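# Load two AA batteries into a remote control

## Task

Fit both AA batteries into the open battery compartment of the remote control, each with correct polarity and seated fully against its spring contact; the remote itself may be moved around.

## Robot and tools

Robot: two arms on a table, left_arm and right_arm, each ending in a two-finger parallel gripper with a wrist camera. In the scene frame the origin sits at table-top height, halfway between the nominal arm bases and roughly 5 to 10 cm in from the near table edge. +x points out over the table, +z up, and left_arm is on the +y side (this does not match image left/right). Measured bases: left_arm at (+0.007, +0.271, +0.019) m, right_arm at (-0.003, -0.339, +0.012) m, both almost unrotated. Each gripper's fingers extend along its own +z and close along its own y. end_effector_position is the point between the finger pads, just under 1 cm behind the tips. Reported positions can be off by a few centimetres, more when the arm is stretched.

Frames: reported hand positions, quaternions (wxyz), velocities and targets use the scene frame. Every commanded offset is expressed along the axes of that arm's own current Hand target.

execute_actions(actions, cameras): actions is a list of actions; each action is a list of 1 to 15 rows, one row per 1/30 s step; if fewer than 15 rows are given, the last row is held for the remaining steps. Every row is one flat list of 14 numbers, each between -1 and 1, covering both arms: left_arm dx, dy, dz, rx, ry, rz, opening, then right_arm in the same order. dx..rz are an offset from the Hand target as it was when that action began (not from the previous row); 1.0 equals 0.6 m or 180 degrees, and rx, ry, rz form a single rotation vector. Because each new action starts from the updated Hand target, sending the same offset twice moves twice. The opening is absolute: +1 fully open (about 87 mm between pads), +0.5 about 69 mm, 0 about 43 mm, -0.5 about 18 mm, -1 shut. To keep an arm still, send six zeros for its pose and repeat its current opening; a 0 opening is itself a command. cameras lists camera names, ["all"], or []; with an empty actions list all images and the scene number come back.

move(target, speed, blend, opening_speed, blocking, cameras): target is either one 14-number row laid out as above or a list of up to 15 such rows; every row is an offset from the same starting Hand targets, not from the previous row. Each gripper follows a straight path, turning the shorter way. speed is the top path speed in m/s (0.002 to 2.9, default 0.25; rotation up to twice that in rad/s), one value or one per target. blend (m) rounds the corners between listed targets; 0 stops at each. opening_speed sets how fast openings change, per second on the -1..+1 scale, at least 0.2. blocking=false returns after about 0.5 s while motion continues. A move lasts 0.5 to 10 s total and does not avoid obstacles or the other arm. The result adds a move: line: done (within 10 mm and 2 degrees), off_target, moving, held, or fault, plus limits=paced (pose clipped) or limits=held (steps withheld). Faster moves stray more and hit harder; aiming further past a contact presses harder.

wait(seconds): 0 to 10 s, arms keep their last command; a running move continues. stop(): brakes a running move. zoom_image(camera, region): region [x0, y0, x1, y1] in pixels of that camera's latest image, at most 504 by 504; cameras are cam_head_left, cam_head_right, cam_high, cam_low, cam_left_wrist, cam_right_wrist (all 672x504). read_manual(section) gives licence texts only. finished_scene(scene) ends the scene irreversibly; the goal must hold without the robot touching it.

Reading results: Hand target is the last commanded pose after clipping, and the next offsets count from it. The real gripper often rests short of it; looking or waiting will not fix that, but any next command (even zeros) re-requests it, and a remaining gap can be sent as an extra offset. Orientation commands are clipped to 40 degrees from the measured orientation each step. Friction and gravity can leave the gripper low, short or tilted, and tiny moves may not happen or go sideways, so check position and orientation after each move. grip_measured is on the same -1..+1 scale as the command (Joint positions show the gripper from 0 closed to 1 open), accurate to roughly 1 mm. To hold something, command an opening about 0.04 below grip_measured at first contact for full force, less for a lighter grip; fingers press up to about 20 N each. Joint torques include the arm's own weight; joints 1 to 3 wrap at ±28 N m. Joint velocities may be summarised as within noise.

Avoid: letting anything drop, fall far or leave the table; releasing parts while they move; fast impacts or heavy pushing; the two grippers, housings or wrist cameras touching, or one gripper closing on the other's fingers; strain on a wrist camera cable; hitting the bar, plate (tops up to about 3 cm above the table) and rail near the bases, which give no warning. Do not route a path close past an arm's own base. Motor heat grows from holding loads, stretching out or pushing at unreachable poses: MOTOR HOT appears at 75 °C, at 90 °C the arm folds up and stops working, at 100 °C it goes limp. Loose objects may occasionally be nudged by outside pushes.

Each tool is called after "Request:" as name(argument=value, ...) on one line, values as JSON.

## Session

Request:
execute_actions(actions=[])

Scene clock: 0.00 s.
left_arm: end_effector_position=(+0.4124, +0.1403, +0.1285) grip_measured=+0.992 end_effector_quat_wxyz=(+0.452, -0.005, +0.889, -0.076) | right_arm: end_effector_position=(+0.3099, -0.2792, +0.2296) grip_measured=+0.977 end_effector_quat_wxyz=(+0.544, -0.050, +0.835, +0.058)
Joint positions: left_arm=[-0.346 1.564 0.944 -0.026 -0.158 -0.281 0.996] | right_arm=[0.124 0.877 0.799 -0.316 -0.056 0.066 0.989]
Joint velocities: within noise
Joint torques (N m): no reading
Heat: left arm: 31 °C; right arm: 30 °C.
Hand target: left_arm +0.4185, +0.1381, +0.1421; +0.469, -0.007, +0.879, -0.082 | right_arm +0.3111, -0.2794, +0.2366; +0.552, -0.049, +0.830, +0.058
Tool commands: left_gripper/opening=+1.0 right_gripper/opening=+1.0

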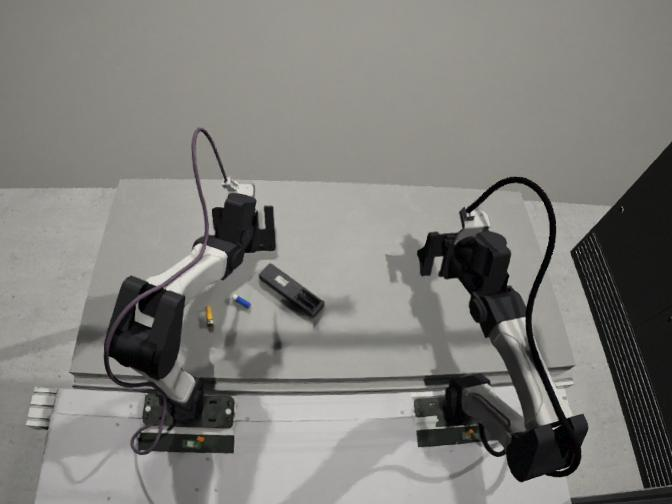

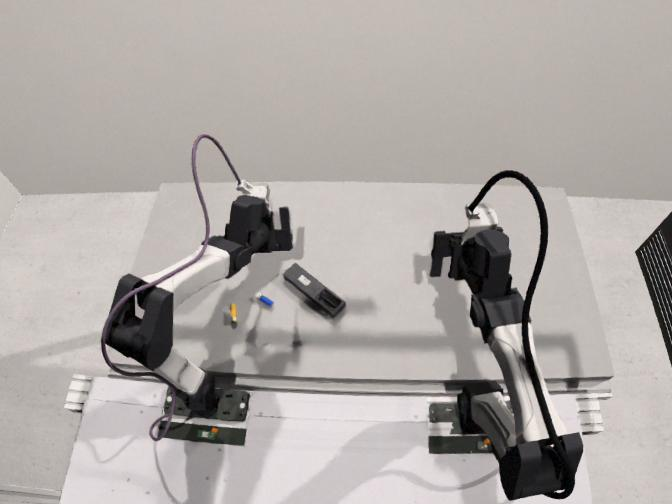

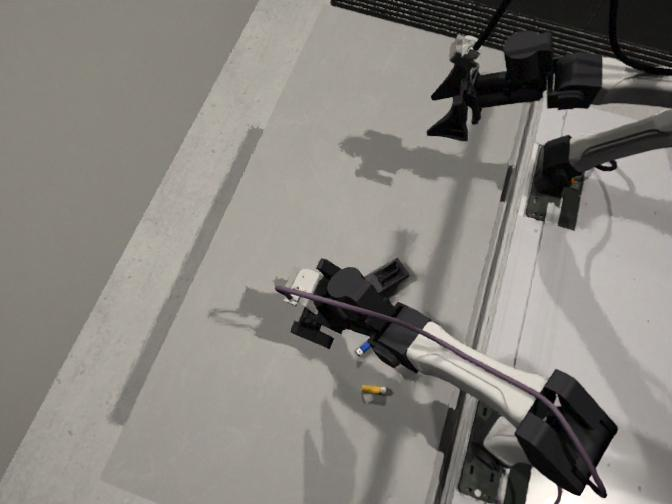

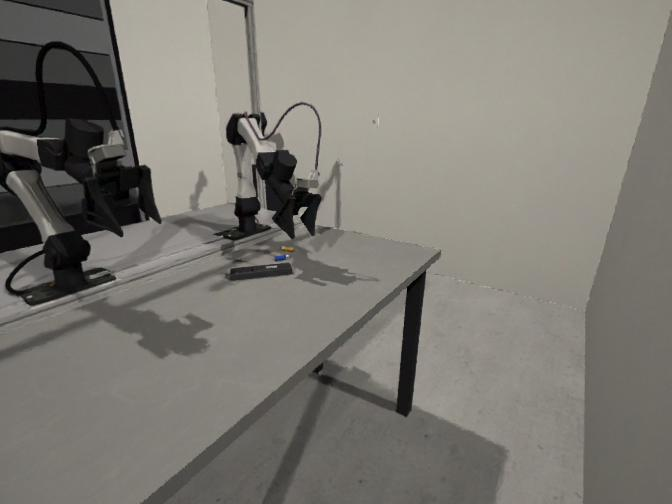

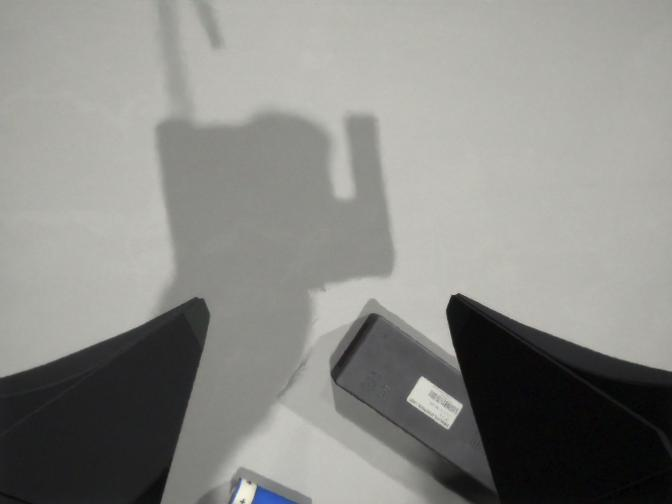

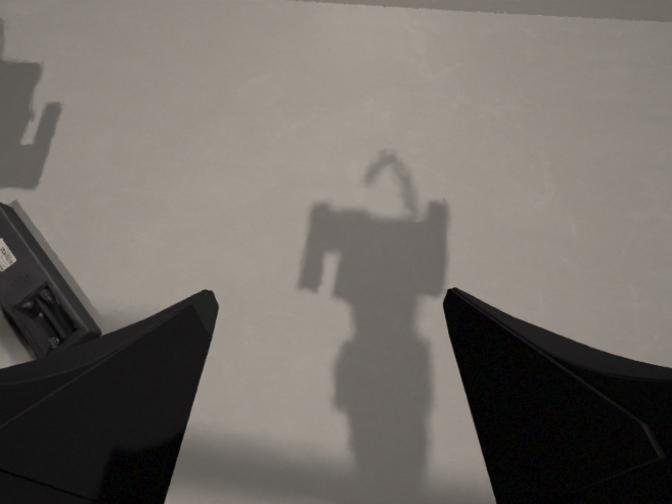

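Request:
zoom_image(camera="cam_head_left", region=[190, 255, 340, 345])

Request:
zoom_image(camera="cam_high", region=[340, 240, 440, 410])

Scaled by 3.360.

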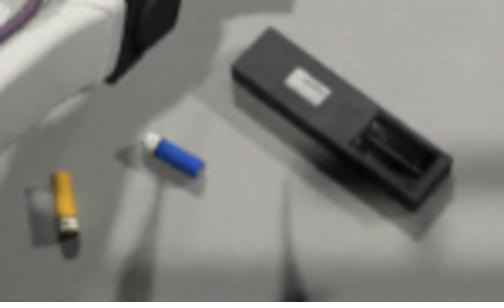

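Scaled by 2.965.

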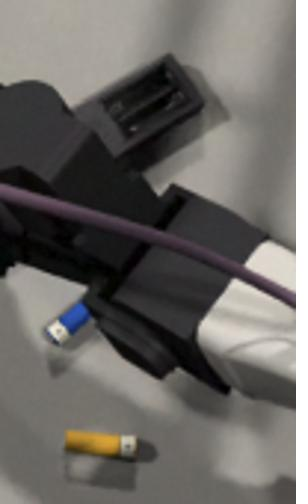

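Request:
move(target=[0.126,-0.104,-0.125,-0.1836,0.268,-0.2444,1,0,0,0,0,0,0,1], speed=0.5, cameras=["cam_left_wrist","cam_head_left"])

Scene clock: 7.57 s.
left_arm: end_effector_position=(+0.3045, +0.0823, +0.1258) grip_measured=+0.993 end_effector_quat_wxyz=(+0.000, -0.405, +0.914, +0.008) | right_arm: end_effector_position=(+0.3099, -0.2792, +0.2296) grip_measured=+0.977 end_effector_quat_wxyz=(+0.544, -0.050, +0.835, +0.058)
Joint positions: left_arm=[-0.452 1.956 1.683 -1.329 -0.011 -1.291 0.996] | right_arm=[0.124 0.877 0.799 -0.316 -0.056 0.066 0.989]
Joint torques (N m): left_arm=[0.28 -8.18 9.28 0.12 0.01 -0.14] | right_arm=[-0.24 -1.22 8.96 2.36 0.04 -0.12]
Heat: left arm: 33 °C; right arm: 31 °C.
Hand target: left_arm +0.3102, +0.0800, +0.1302; +0.000, -0.415, +0.910, +0.000 | right_arm +0.3111, -0.2794, +0.2366; +0.552, -0.049, +0.830, +0.058
Off the commanded pose: left_arm 0.008 m, 2 deg | right_arm 0.007 m, 1 deg.
move: done
Images, in order (width x height): cam_head_left 672x504, cam_left_wrist 672x504.

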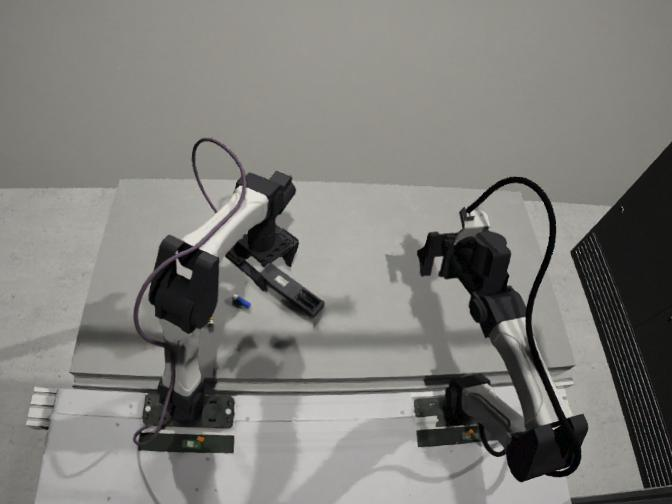

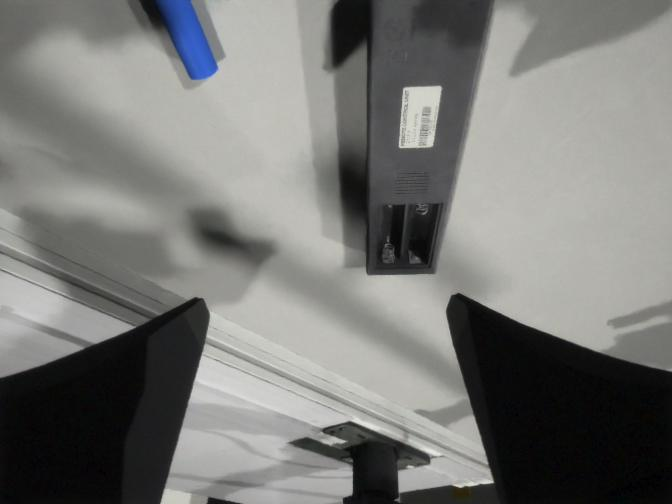

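Request:
move(target=[0.019,-0.065,0.117,0,0,-0.011,0.6,0,0,0,0,0,0,1], speed=0.3, cameras=["cam_left_wrist"])

Scene clock: 10.10 s.
left_arm: end_effector_position=(+0.3278, +0.0503, +0.0584) grip_measured=+0.600 end_effector_quat_wxyz=(-0.004, -0.424, +0.906, +0.010) | right_arm: end_effector_position=(+0.3099, -0.2792, +0.2296) grip_measured=+0.977 end_effector_quat_wxyz=(+0.544, -0.050, +0.835, +0.058)
Joint positions: left_arm=[-0.495 2.13 1.667 -1.149 -0.006 -1.376 0.8] | right_arm=[0.124 0.877 0.799 -0.316 -0.056 0.066 0.989]
Joint torques (N m): left_arm=[-0.61 -10.19 6.79 0.28 -0.02 -0.19] | right_arm=[-0.1 -1.55 9.03 2.38 0.01 -0.08]
Heat: left arm: 33 °C; right arm: 31 °C.
Hand target: left_arm +0.3322, +0.0459, +0.0600; +0.000, -0.431, +0.903, +0.000 | right_arm +0.3111, -0.2794, +0.2366; +0.552, -0.049, +0.830, +0.058
Off the commanded pose: left_arm 0.006 m, 2 deg | right_arm 0.007 m, 1 deg.
move: done
Images, in order (width x height): cam_left_wrist 672x504.

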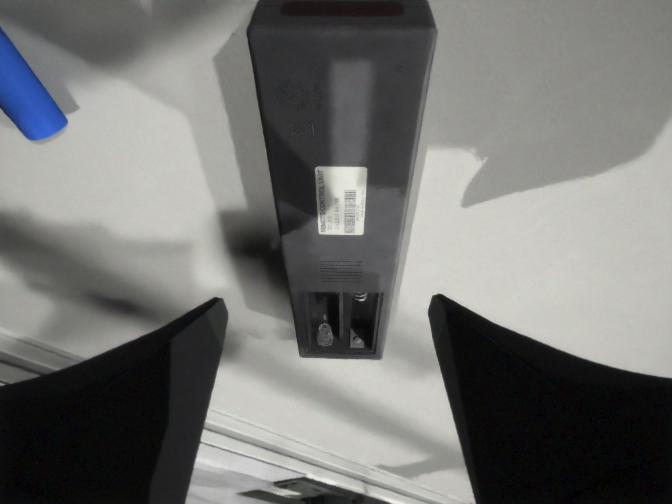

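Request:
move(target=[[0.003,-0.004,0.045,0,0,0.0,0.6,0,0,0,0,0,0,1],[0.003,-0.004,0.061,0,0,0.0,0.6,0,0,0,0,0,0,1]], speed=[0.15,0.06], cameras=["cam_left_wrist"])

Scene clock: 12.40 s.
left_arm: end_effector_position=(+0.3321, +0.0478, +0.0261) grip_measured=+0.600 end_effector_quat_wxyz=(+0.000, -0.426, +0.905, +0.005) | right_arm: end_effector_position=(+0.3099, -0.2792, +0.2296) grip_measured=+0.977 end_effector_quat_wxyz=(+0.544, -0.050, +0.835, +0.058)
Joint positions: left_arm=[-0.495 2.168 1.594 -1.025 -0.006 -1.382 0.8] | right_arm=[0.124 0.877 0.799 -0.316 -0.056 0.066 0.989]
Joint torques (N m): left_arm=[-1.2 -9.55 6.15 0.31 -0.02 -0.17] | right_arm=[-0.42 -1.5 9.11 2.42 0.03 0]
Heat: left arm: 33 °C; right arm: 31 °C.
Hand target: left_arm +0.3330, +0.0430, +0.0235; +0.000, -0.431, +0.903, +0.000 | right_arm +0.3111, -0.2794, +0.2366; +0.552, -0.049, +0.830, +0.058
Off the commanded pose: left_arm 0.006 m, 1 deg | right_arm 0.007 m, 1 deg.
move: done
Images, in order (width x height): cam_left_wrist 672x504.

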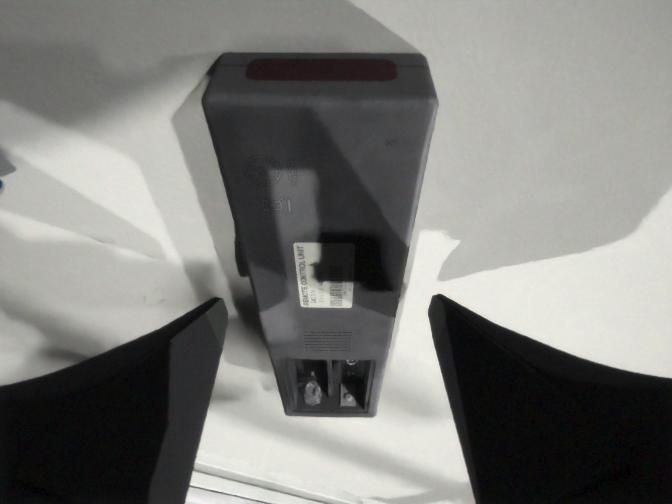

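Request:
move(target=[[0,0,0,0,0,0,0.02,0,0,0,0,0,0,1],[0,0,-0.045,0,0,0.0,0.02,0,0,0,0,0,0,1],[0,0,-0.05,0,0,0.5,0.02,0,0,0,0,0,0,1],[0,0,-0.045,0,0,0.98,0.02,0,0,0,0,0,0,1],[0,0,-0.0,0,0,0.98,0.02,0,0,0,0,0,0,1]], speed=[0.1,0.15,0.7,0.7,0.06], blend=[0,0.01,0.01,0.0,0], opening_speed=1.5, cameras=["cam_left_wrist","cam_head_left","cam_right_wrist"])

Scene clock: 18.00 s.
left_arm: end_effector_position=(+0.3259, +0.0487, +0.0272) grip_measured=+0.072 end_effector_quat_wxyz=(-0.022, +0.885, +0.465, -0.003) | right_arm: end_effector_position=(+0.3099, -0.2792, +0.2296) grip_measured=+0.977 end_effector_quat_wxyz=(+0.544, -0.050, +0.835, +0.058)
Joint positions: left_arm=[-0.713 2.166 1.593 -1.059 -0.006 1.455 0.536] | right_arm=[0.124 0.877 0.799 -0.316 -0.056 0.066 0.989]
Joint torques (N m): left_arm=[0.13 -10.26 4.64 0.6 0.06 0.16] | right_arm=[-0.17 -1.62 9.18 2.36 0.02 -0.03]
Heat: left arm: 33 °C; right arm: 32 °C.
Hand target: left_arm +0.3331, +0.0430, +0.0235; +0.000, +0.889, +0.459, +0.000 | right_arm +0.3111, -0.2794, +0.2366; +0.552, -0.049, +0.830, +0.058
Off the commanded pose: left_arm 0.010 m, 3 deg | right_arm 0.007 m, 1 deg.
move: off_target (left_arm)
Images, in order (width x height): cam_head_left 672x504, cam_left_wrist 672x504, cam_right_wrist 672x504.

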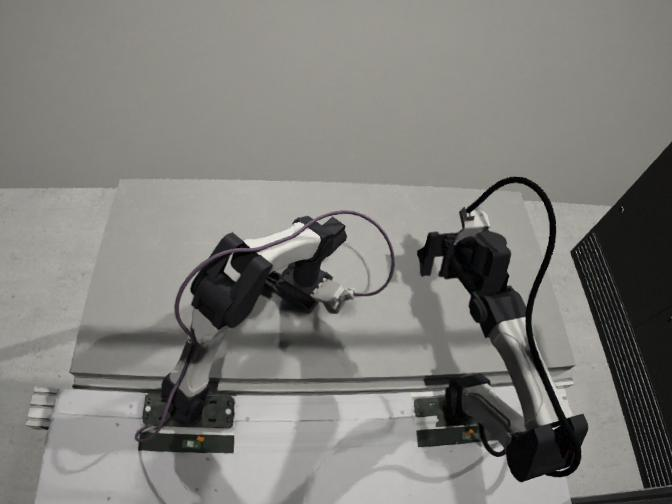

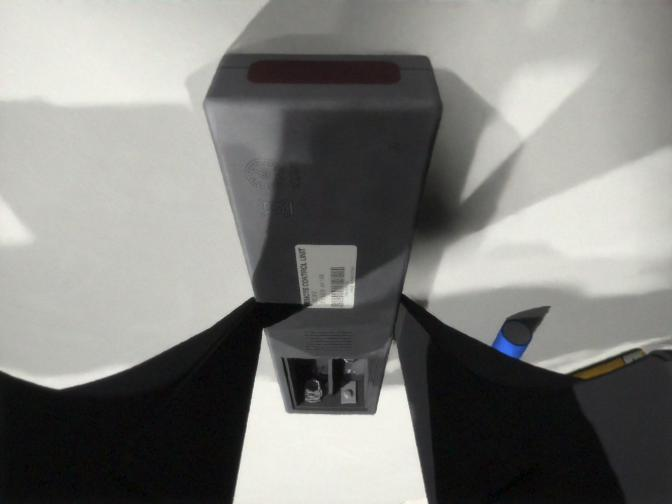

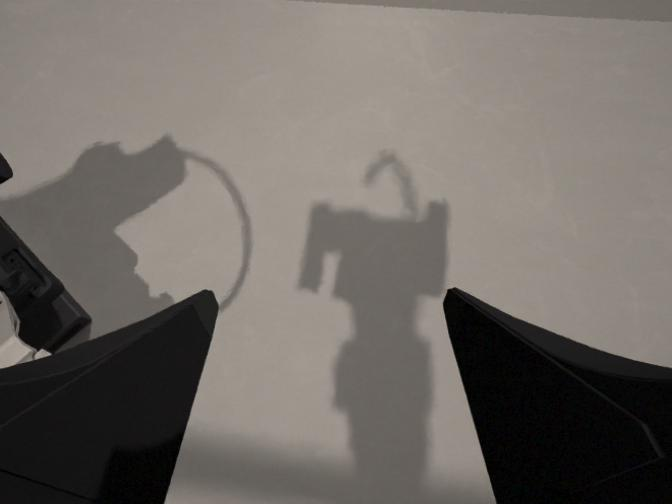

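Request:
move(target=[[0,0,0.004,0,0,0,0.02,0,0,0,0,0,0,1],[0,0,0.004,0,0,0,0.6,0,0,0,0,0,0,1],[0,0,-0.09,0,0,0.0,0.6,0,0,0,0,0,0,1],[0.07,-0.08,-0.125,0,0,-0.5,0.6,0,0,0,0,0,0,1],[0.135,-0.153,-0.125,0,0,-1.02,0.6,0.2657,0.3438,0.0353,-0.2355,0.002,-0.11,0.8]], speed=[0.05,0.1,0.2,0.7,0.7], blend=[0,0,0.02,0.03,0], cameras=["all"])

every number of target 5 of 5 must lie in its column's range; nothing of the call was run
Scene clock: 21.40 s.
left_arm: end_effector_position=(+0.3259, +0.0487, +0.0272) grip_measured=+0.072 end_effector_quat_wxyz=(-0.022, +0.885, +0.465, -0.003) | right_arm: end_effector_position=(+0.3099, -0.2792, +0.2296) grip_measured=+0.977 end_effector_quat_wxyz=(+0.544, -0.050, +0.835, +0.058)
Joint positions: left_arm=[-0.713 2.166 1.593 -1.059 -0.006 1.455 0.536] | right_arm=[0.124 0.877 0.799 -0.316 -0.056 0.066 0.989]
Joint torques (N m): left_arm=[0.1 -10.35 4.52 0.62 0.08 0.15] | right_arm=[-0.1 -1.35 8.77 2.41 -0.01 -0.07]
Heat: left arm: 33 °C; right arm: 32 °C.
Hand target: left_arm +0.3331, +0.0430, +0.0235; +0.000, +0.889, +0.459, +0.000 | right_arm +0.3111, -0.2794, +0.2366; +0.552, -0.049, +0.830, +0.058
Tool commands: left_gripper/opening=+0.02 right_gripper/opening=+1.0
Off the commanded pose: left_arm 0.010 m, 3 deg | right_arm 0.007 m, 1 deg.

Use +0.98 (equivalent to −1.02).

Request:
move(target=[[0,0,0.004,0,0,0,0.02,0,0,0,0,0,0,1],[0,0,0.004,0,0,0,0.6,0,0,0,0,0,0,1],[0,0,-0.09,0,0,0.0,0.6,0,0,0,0,0,0,1],[0.07,-0.08,-0.125,0,0,-0.5,0.6,0,0,0,0,0,0,1],[0.135,-0.153,-0.125,0,0,0.98,0.6,0.2657,0.3438,0.0353,-0.2355,0.002,-0.11,0.8]], speed=[0.05,0.1,0.2,0.7,0.7], blend=[0,0,0.02,0.03,0], cameras=["all"])

Scene clock: 27.50 s.
left_arm: end_effector_position=(+0.3002, +0.1629, +0.0894) grip_measured=+0.600 end_effector_quat_wxyz=(-0.019, -0.480, +0.877, +0.014) | right_arm: end_effector_position=(+0.2400, -0.0774, +0.0893) grip_measured=+0.800 end_effector_quat_wxyz=(+0.489, -0.378, +0.744, +0.254)
Joint positions: left_arm=[-0.223 1.858 1.403 -1.181 -0.001 -1.23 0.8] | right_arm=[0.716 1.226 0.381 0.473 -0.225 -0.063 0.9]
Joint torques (N m): left_arm=[-0.5 -10.89 6.02 0.28 -0.12 -0.15] | right_arm=[-0.14 -2.4 5.9 2.75 -0.16 -0.16]
Heat: left arm: 34 °C; right arm: 33 °C.
Hand target: left_arm +0.3051, +0.1622, +0.0985; +0.000, -0.487, +0.874, +0.000 | right_arm +0.2388, -0.0751, +0.0902; +0.496, -0.383, +0.735, +0.259
Off the commanded pose: left_arm 0.010 m, 3 deg | right_arm 0.003 m, 2 deg.
move: off_target (left_arm); target 2's new opening was sent with left_arm's hand 0.011 m and 3 deg from that target

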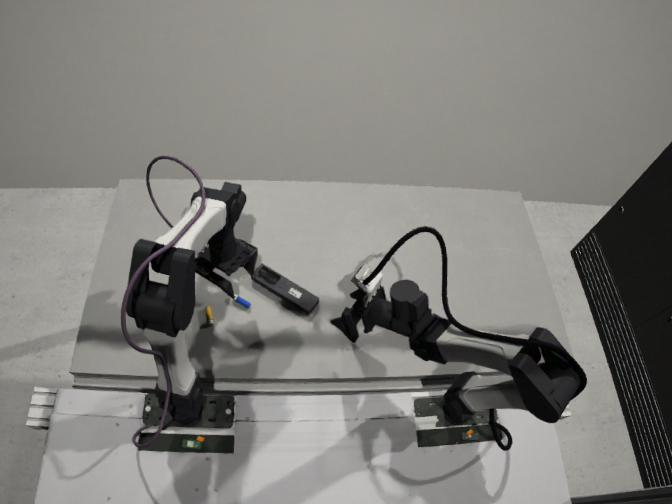

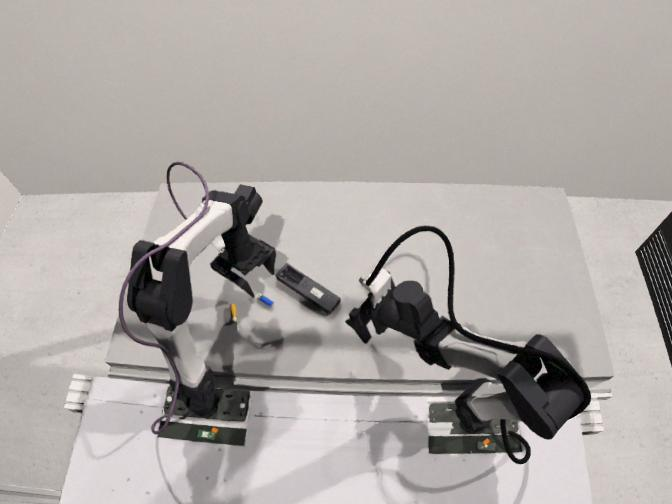

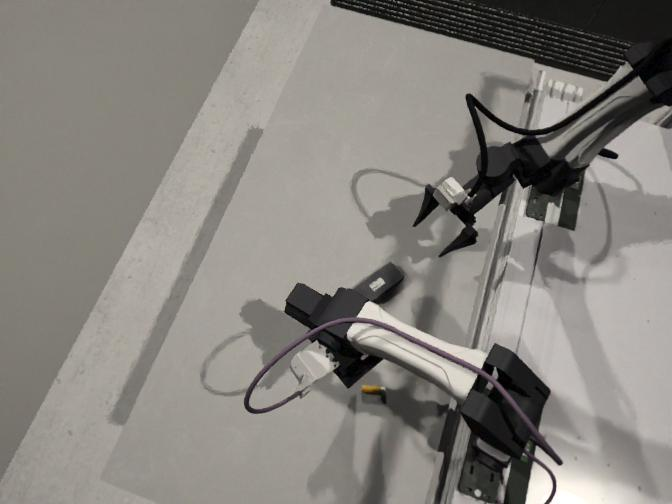

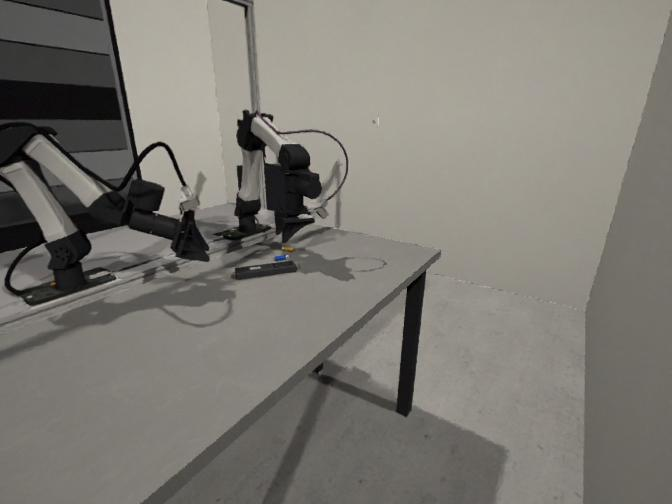

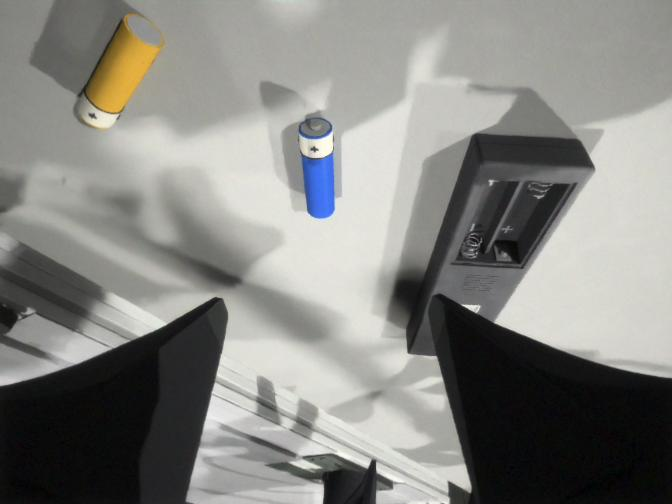

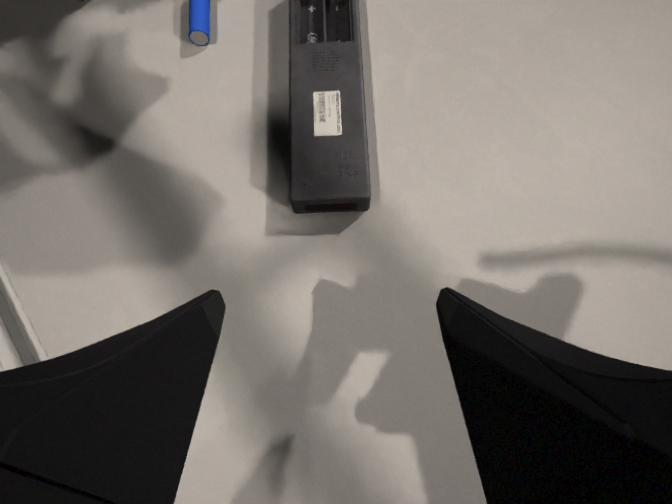

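Request:
move(target=[[-0.024,0.009,0.04,0,0,0,0.2,0.0102,0.003,0.1749,0,0,0,0.8],[-0.024,0.009,0.113,0,0,0,0.0,0.0565,0.003,0.1937,0,0,0,0.8]], speed=[0.2,0.08], blend=[0.02,0], cameras=["cam_left_wrist","cam_right_wrist"])

Scene clock: 31.53 s.
left_arm: end_effector_position=(+0.3046, +0.1747, +0.0327) grip_measured=+0.000 end_effector_quat_wxyz=(-0.006, -0.490, +0.872, +0.001) | right_arm: end_effector_position=(+0.2874, +0.0003, +0.0129) grip_measured=+0.800 end_effector_quat_wxyz=(+0.487, -0.390, +0.736, +0.261)
Joint positions: left_arm=[-0.183 1.892 1.215 -0.922 -0.001 -1.214 0.5] | right_arm=[0.801 1.894 0.603 0.927 -0.173 -0.047 0.9]
Joint torques (N m): left_arm=[0.16 -7.46 6.05 0.33 -0.1 0.09] | right_arm=[0.23 -5.64 6.26 2.53 0.21 0.01]
Heat: left arm: 34 °C; right arm: 34 °C.
Hand target: left_arm +0.3080, +0.1773, +0.0306; +0.000, -0.486, +0.874, +0.000 | right_arm +0.2917, +0.0041, +0.0155; +0.496, -0.383, +0.735, +0.259
Off the commanded pose: left_arm 0.005 m, 1 deg | right_arm 0.006 m, 1 deg.
move: done
Images, in order (width x height): cam_left_wrist 672x504, cam_right_wrist 672x504.

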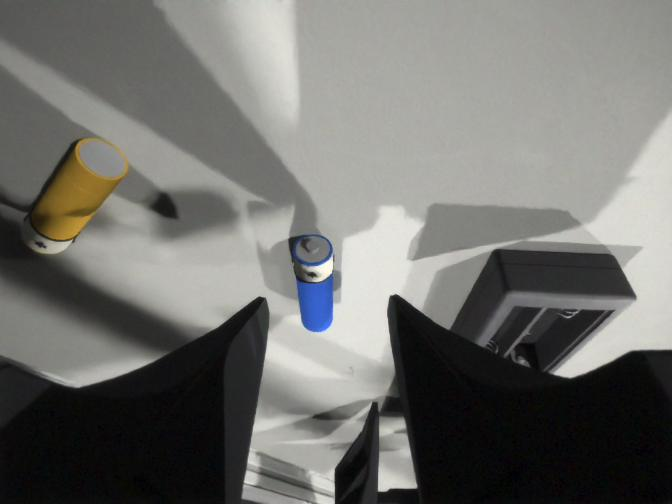

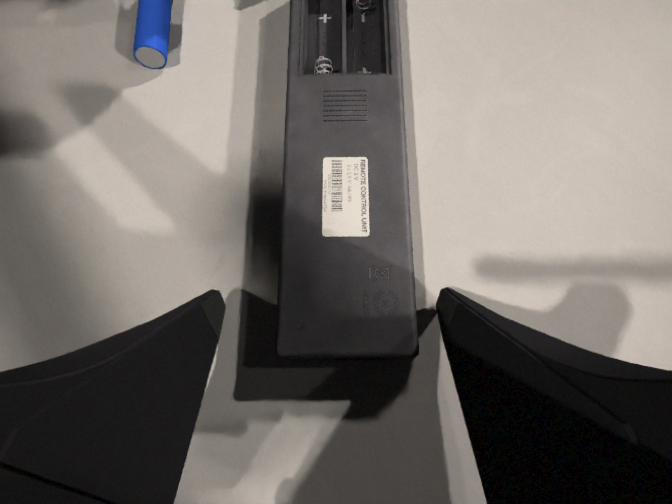

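Request:
move(target=[[0.0067,0.0067,0.0,0,0,0,0.0,-0.007,-0.0125,0.008,0,0,0,0.8],[0.0067,0.0067,0.031,0,0,0,0.0,-0.007,-0.0125,0.008,0,0,0,0.8],[0.0067,0.0067,0.031,0,0,0,-0.66,-0.007,-0.0125,0.008,0,0,0,0.02]], speed=[0.06,0.06,0.06], opening_speed=1.0, cameras=["cam_left_wrist","cam_right_wrist"])

Scene clock: 35.20 s.
left_arm: end_effector_position=(+0.3000, +0.1755, +0.0146) grip_measured=-0.604 end_effector_quat_wxyz=(-0.005, -0.490, +0.872, +0.000) | right_arm: end_effector_position=(+0.2946, +0.0021, +0.0145) grip_measured=+0.068 end_effector_quat_wxyz=(+0.491, -0.387, +0.736, +0.260)
Joint positions: left_arm=[-0.183 1.905 1.152 -0.845 -0.001 -1.214 0.198] | right_arm=[0.792 1.906 0.626 0.924 -0.173 -0.047 0.534]
Joint torques (N m): left_arm=[-0.21 -7.28 5.82 0.35 -0.14 0.09] | right_arm=[-0.84 -6.02 7.17 2.3 -0.09 -0.09]
Heat: left arm: 34 °C; right arm: 35 °C.
Hand target: left_arm +0.3025, +0.1760, +0.0121; +0.000, -0.486, +0.874, +0.000 | right_arm +0.3013, +0.0047, +0.0175; +0.496, -0.383, +0.735, +0.259
Off the commanded pose: left_arm 0.004 m, 1 deg | right_arm 0.008 m, 1 deg.
move: done
Images, in order (width x height): cam_left_wrist 672x504, cam_right_wrist 672x504.

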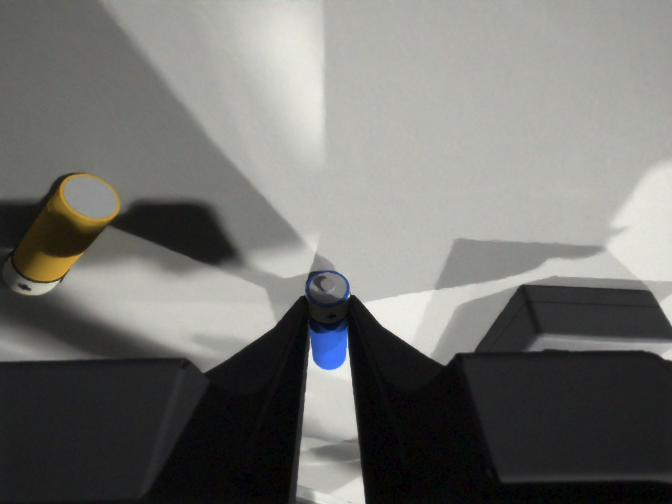

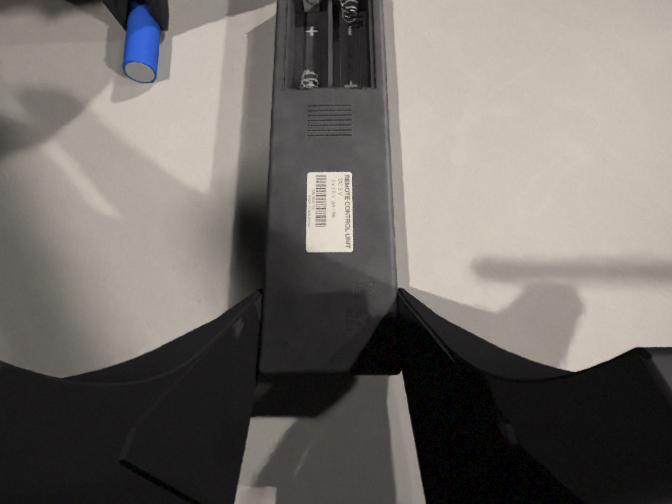

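Request:
move(target=[[0,0,-0.12,0,0,0,-0.66,0,0,0,0,0,0,0.02],[0.0148,-0.1387,-0.105,0.0029,-0.111,0.0165,-0.66,0,0,0,0,0,0,0.02]], speed=0.25, blend=[0.03,0], cameras=["cam_left_wrist","cam_right_wrist"])

Request:
zoom_image(camera="cam_left_wrist", region=[230, 130, 440, 340])

Scene clock: 39.20 s.
left_arm: end_effector_position=(+0.3603, +0.1246, +0.0705) grip_measured=-0.604 end_effector_quat_wxyz=(+0.140, -0.449, +0.879, +0.081) | right_arm: end_effector_position=(+0.2946, +0.0021, +0.0145) grip_measured=+0.068 end_effector_quat_wxyz=(+0.491, -0.387, +0.736, +0.260)
Joint positions: left_arm=[-0.433 2.03 1.581 -1.095 -0.324 -1.375 0.198] | right_arm=[0.792 1.906 0.626 0.924 -0.173 -0.047 0.534]
Joint torques (N m): left_arm=[-0.4 -8.34 9.29 0.22 -0.43 -0.18] | right_arm=[-0.77 -6.11 7.02 2.32 -0.06 -0.1]
Heat: left arm: 34 °C; right arm: 35 °C.
Hand target: left_arm +0.3685, +0.1246, +0.0751; +0.154, -0.456, +0.873, +0.081 | right_arm +0.3013, +0.0047, +0.0175; +0.496, -0.383, +0.735, +0.259
Off the commanded pose: left_arm 0.009 m, 2 deg | right_arm 0.008 m, 1 deg.
move: done
Images, in order (width x height): cam_left_wrist 672x504, cam_right_wrist 672x504.

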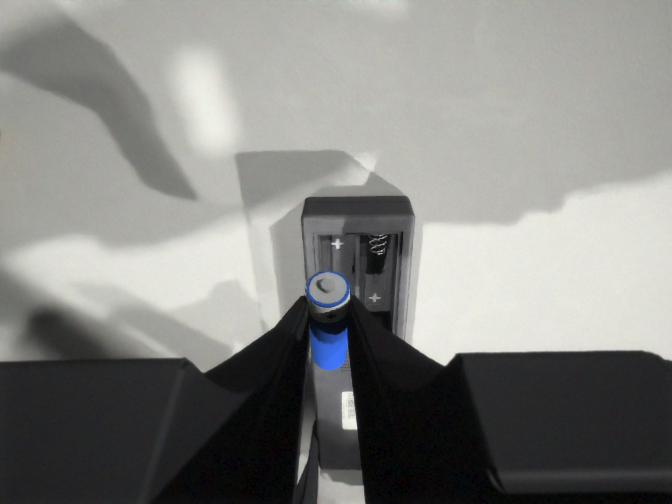

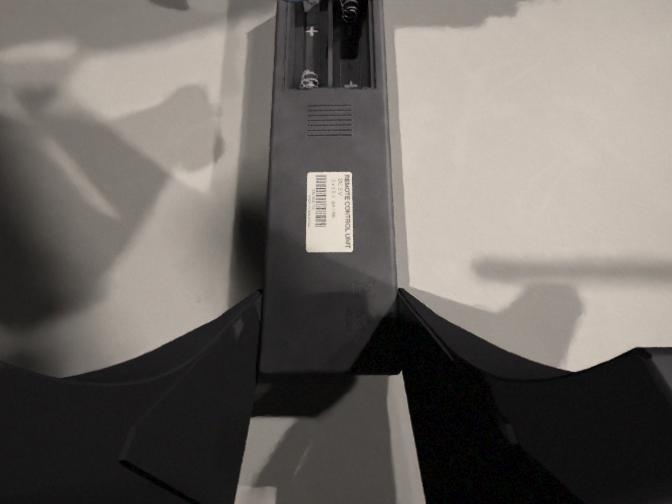

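Scaled by 2.400.

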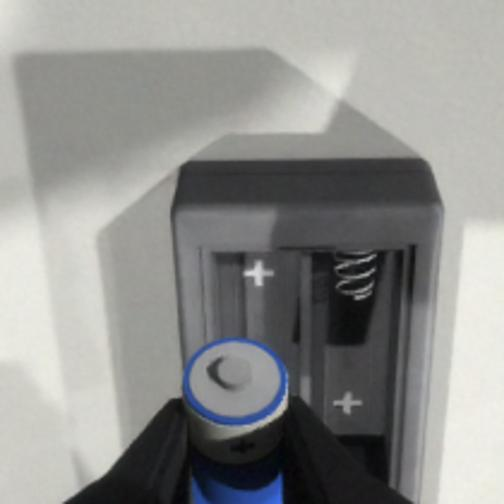

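Request:
move(target=[0.009,0.0,0.035,0,0,0.0125,-0.66,0,0,0,0,0,0,0.02], speed=0.15, cameras=["cam_left_wrist","cam_right_wrist"])

Request:
zoom_image(camera="cam_left_wrist", region=[230, 170, 440, 380])

Scene clock: 41.30 s.
left_arm: end_effector_position=(+0.3648, +0.1227, +0.0550) grip_measured=-0.604 end_effector_quat_wxyz=(+0.142, -0.444, +0.881, +0.080) | right_arm: end_effector_position=(+0.2946, +0.0021, +0.0145) grip_measured=+0.068 end_effector_quat_wxyz=(+0.491, -0.387, +0.736, +0.260)
Joint positions: left_arm=[-0.433 2.06 1.562 -1.043 -0.326 -1.363 0.198] | right_arm=[0.792 1.906 0.626 0.924 -0.173 -0.047 0.534]
Joint torques (N m): left_arm=[-0.03 -9.07 6.6 0.42 -0.42 0.12] | right_arm=[-0.73 -5.9 7.12 2.3 -0.09 -0.07]
Heat: left arm: 34 °C; right arm: 35 °C.
Hand target: left_arm +0.3697, +0.1263, +0.0534; +0.152, -0.439, +0.881, +0.084 | right_arm +0.3013, +0.0047, +0.0175; +0.496, -0.383, +0.735, +0.259
Off the commanded pose: left_arm 0.006 m, 1 deg | right_arm 0.008 m, 1 deg.
move: done
Images, in order (width x height): cam_left_wrist 672x504, cam_right_wrist 672x504.

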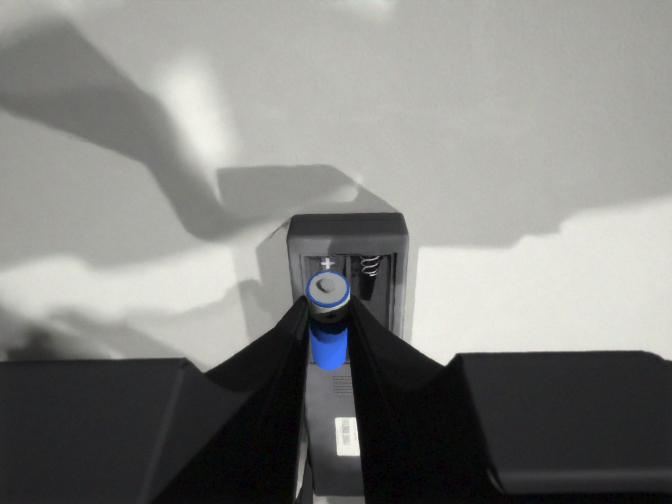

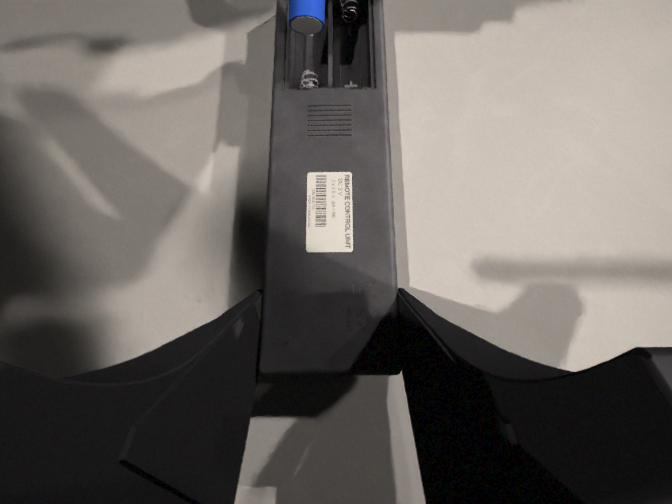

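Scaled by 2.400.

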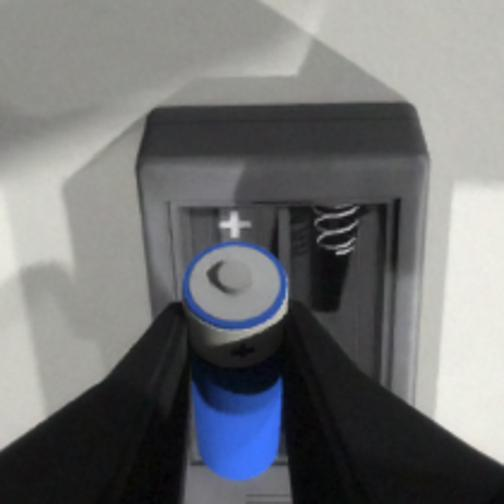

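Request:
move(target=[0.028,0.001,0.0288,0,0,0,-0.66,0,0,0,0,0,0,0.02], speed=0.08, cameras=["cam_left_wrist","cam_right_wrist"])

Request:
zoom_image(camera="cam_left_wrist", region=[230, 190, 440, 400])

Request:
zoom_image(camera="cam_right_wrist", region=[250, 0, 420, 120])

Scene clock: 42.90 s.
left_arm: end_effector_position=(+0.3608, +0.1198, +0.0351) grip_measured=-0.604 end_effector_quat_wxyz=(+0.144, -0.437, +0.884, +0.082) | right_arm: end_effector_position=(+0.2946, +0.0022, +0.0145) grip_measured=+0.068 end_effector_quat_wxyz=(+0.491, -0.387, +0.736, +0.260)
Joint positions: left_arm=[-0.447 2.072 1.498 -0.967 -0.332 -1.363 0.198] | right_arm=[0.792 1.906 0.626 0.924 -0.174 -0.047 0.534]
Joint torques (N m): left_arm=[-0.87 -8.79 6 0.4 -0.34 -0.11] | right_arm=[-0.69 -6.24 7.31 2.38 -0.03 -0.08]
Heat: left arm: 34 °C; right arm: 35 °C.
Hand target: left_arm +0.3631, +0.1189, +0.0316; +0.152, -0.439, +0.881, +0.083 | right_arm +0.3013, +0.0047, +0.0175; +0.496, -0.383, +0.735, +0.259
Off the commanded pose: left_arm 0.004 m, 1 deg | right_arm 0.008 m, 1 deg.
move: done
Images, in order (width x height): cam_left_wrist 672x504, cam_right_wrist 672x504.

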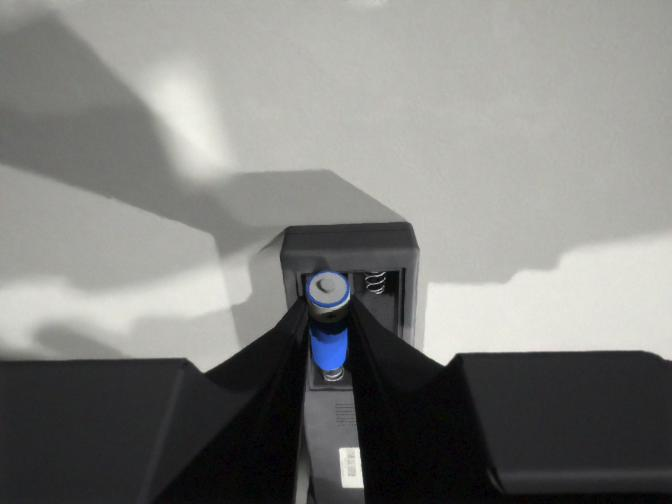

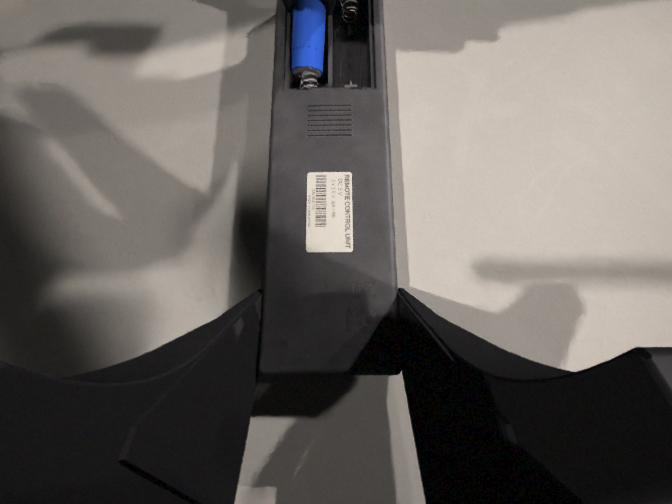

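Scaled by 2.400.

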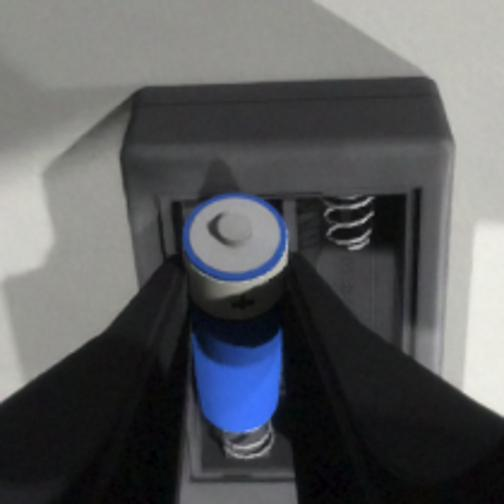

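Scaled by 2.965.

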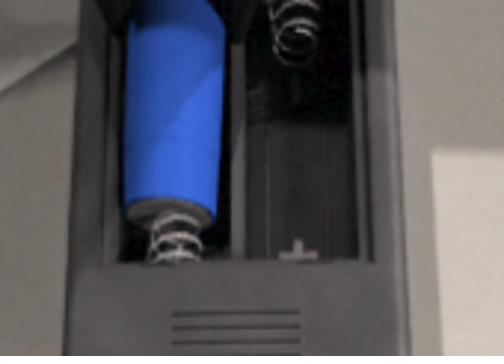

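Request:
move(target=[0.0287,0.0,-0.0088,0,0,0,-0.68,0,0,0,0,0,0,0.02], speed=0.06, cameras=["cam_left_wrist","cam_right_wrist"])

Request:
zoom_image(camera="cam_left_wrist", region=[230, 190, 440, 400])

Request:
zoom_image(camera="cam_right_wrist", region=[250, 0, 420, 120])

Scene clock: 44.30 s.
left_arm: end_effector_position=(+0.3587, +0.1157, +0.0348) grip_measured=-0.604 end_effector_quat_wxyz=(+0.163, -0.437, +0.880, +0.093) | right_arm: end_effector_position=(+0.2946, +0.0022, +0.0145) grip_measured=+0.068 end_effector_quat_wxyz=(+0.491, -0.387, +0.736, +0.260)
Joint positions: left_arm=[-0.479 2.072 1.493 -0.969 -0.376 -1.398 0.198] | right_arm=[0.792 1.906 0.626 0.924 -0.174 -0.047 0.534]
Joint torques (N m): left_arm=[-2 -9.39 5.46 0.36 0.02 -0.22] | right_arm=[-0.69 -5.93 7.04 2.31 0.01 -0.11]
Heat: left arm: 34 °C; right arm: 35 °C.
Hand target: left_arm +0.3523, +0.1046, +0.0306; +0.152, -0.439, +0.881, +0.084 | right_arm +0.3013, +0.0047, +0.0175; +0.496, -0.383, +0.735, +0.259
Off the commanded pose: left_arm 0.014 m, 2 deg | right_arm 0.008 m, 1 deg.
move: off_target (left_arm)
Images, in order (width x height): cam_left_wrist 672x504, cam_right_wrist 672x504.

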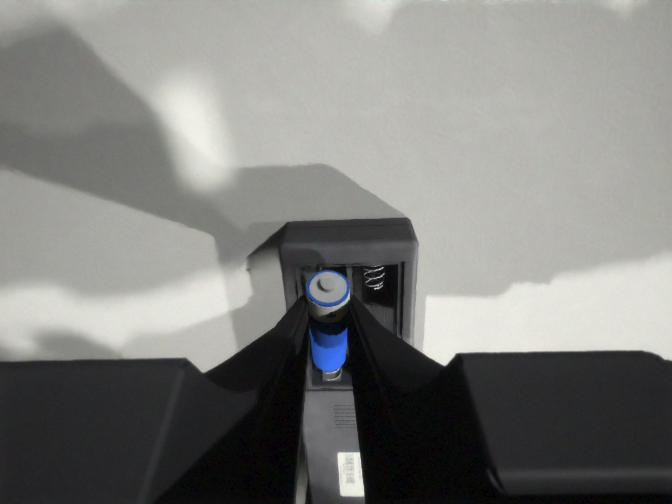

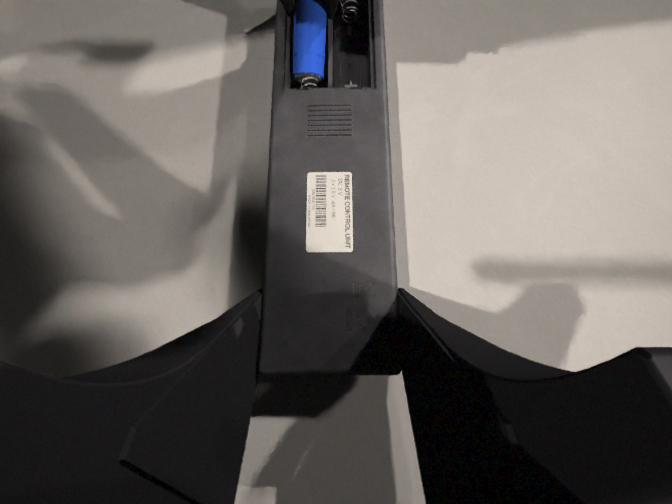

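Scaled by 2.400.

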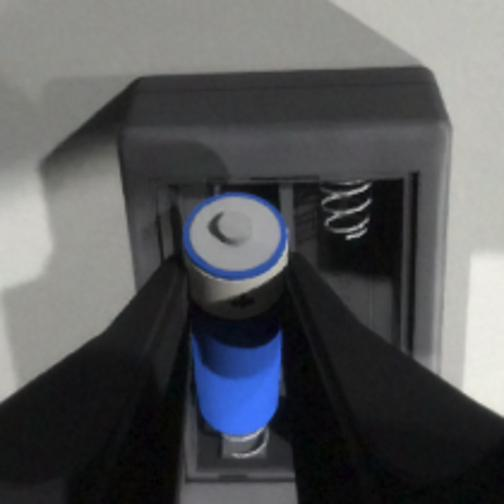

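Scaled by 2.965.

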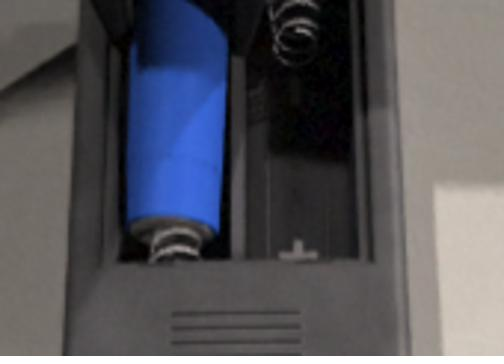

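Request:
move(target=[0.0225,0.0,-0.008,0,0.01,0,-0.68,0,0,0,0,0,0,0.02], speed=0.06, cameras=["cam_left_wrist","cam_right_wrist"])

Request:
zoom_image(camera="cam_left_wrist", region=[230, 190, 440, 400])

Request:
zoom_image(camera="cam_right_wrist", region=[250, 0, 420, 120])

Scene clock: 45.90 s.
left_arm: end_effector_position=(+0.3566, +0.1134, +0.0350) grip_measured=-0.604 end_effector_quat_wxyz=(+0.165, -0.442, +0.877, +0.095) | right_arm: end_effector_position=(+0.2946, +0.0022, +0.0145) grip_measured=+0.068 end_effector_quat_wxyz=(+0.491, -0.387, +0.736, +0.260)
Joint positions: left_arm=[-0.49 2.072 1.493 -0.977 -0.383 -1.423 0.198] | right_arm=[0.792 1.906 0.626 0.924 -0.174 -0.047 0.534]
Joint torques (N m): left_arm=[-3.17 -9.17 5.29 0.25 0.37 -0.2] | right_arm=[-0.69 -5.91 7.08 2.33 0.01 -0.04]
Heat: left arm: 34 °C; right arm: 35 °C.
Hand target: left_arm +0.3437, +0.0932, +0.0305; +0.138, -0.440, +0.884, +0.077 | right_arm +0.3013, +0.0047, +0.0175; +0.496, -0.383, +0.735, +0.259
Off the commanded pose: left_arm 0.024 m, 4 deg | right_arm 0.008 m, 1 deg.
move: off_target (left_arm)
Images, in order (width x height): cam_left_wrist 672x504, cam_right_wrist 672x504.

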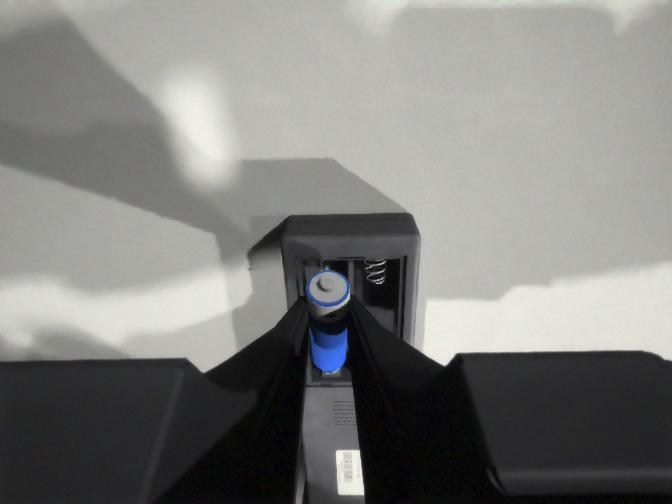

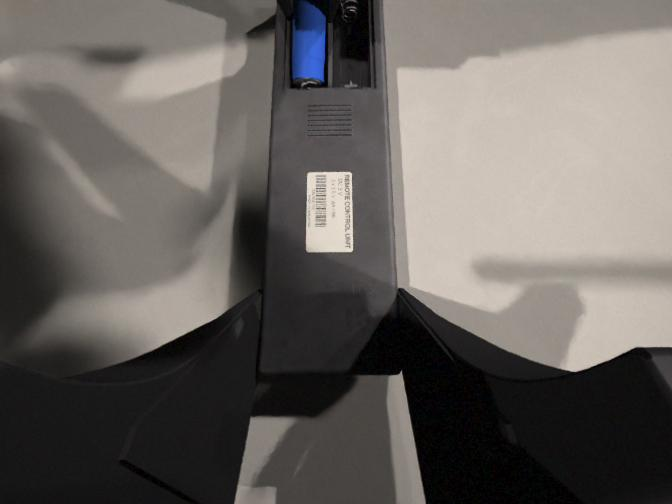

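Scaled by 2.400.

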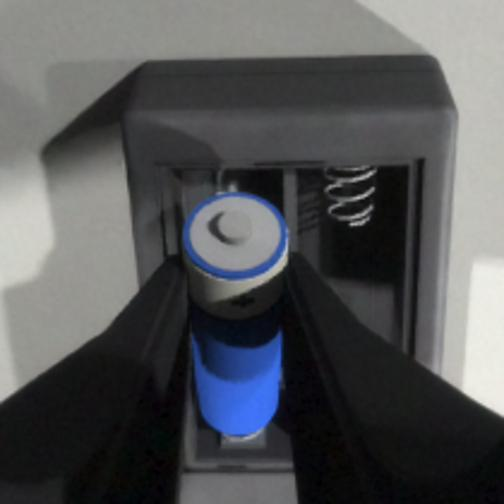

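Scaled by 2.965.

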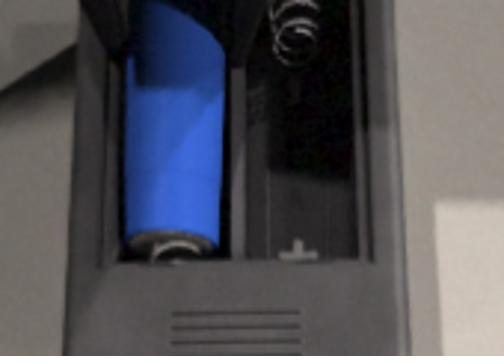

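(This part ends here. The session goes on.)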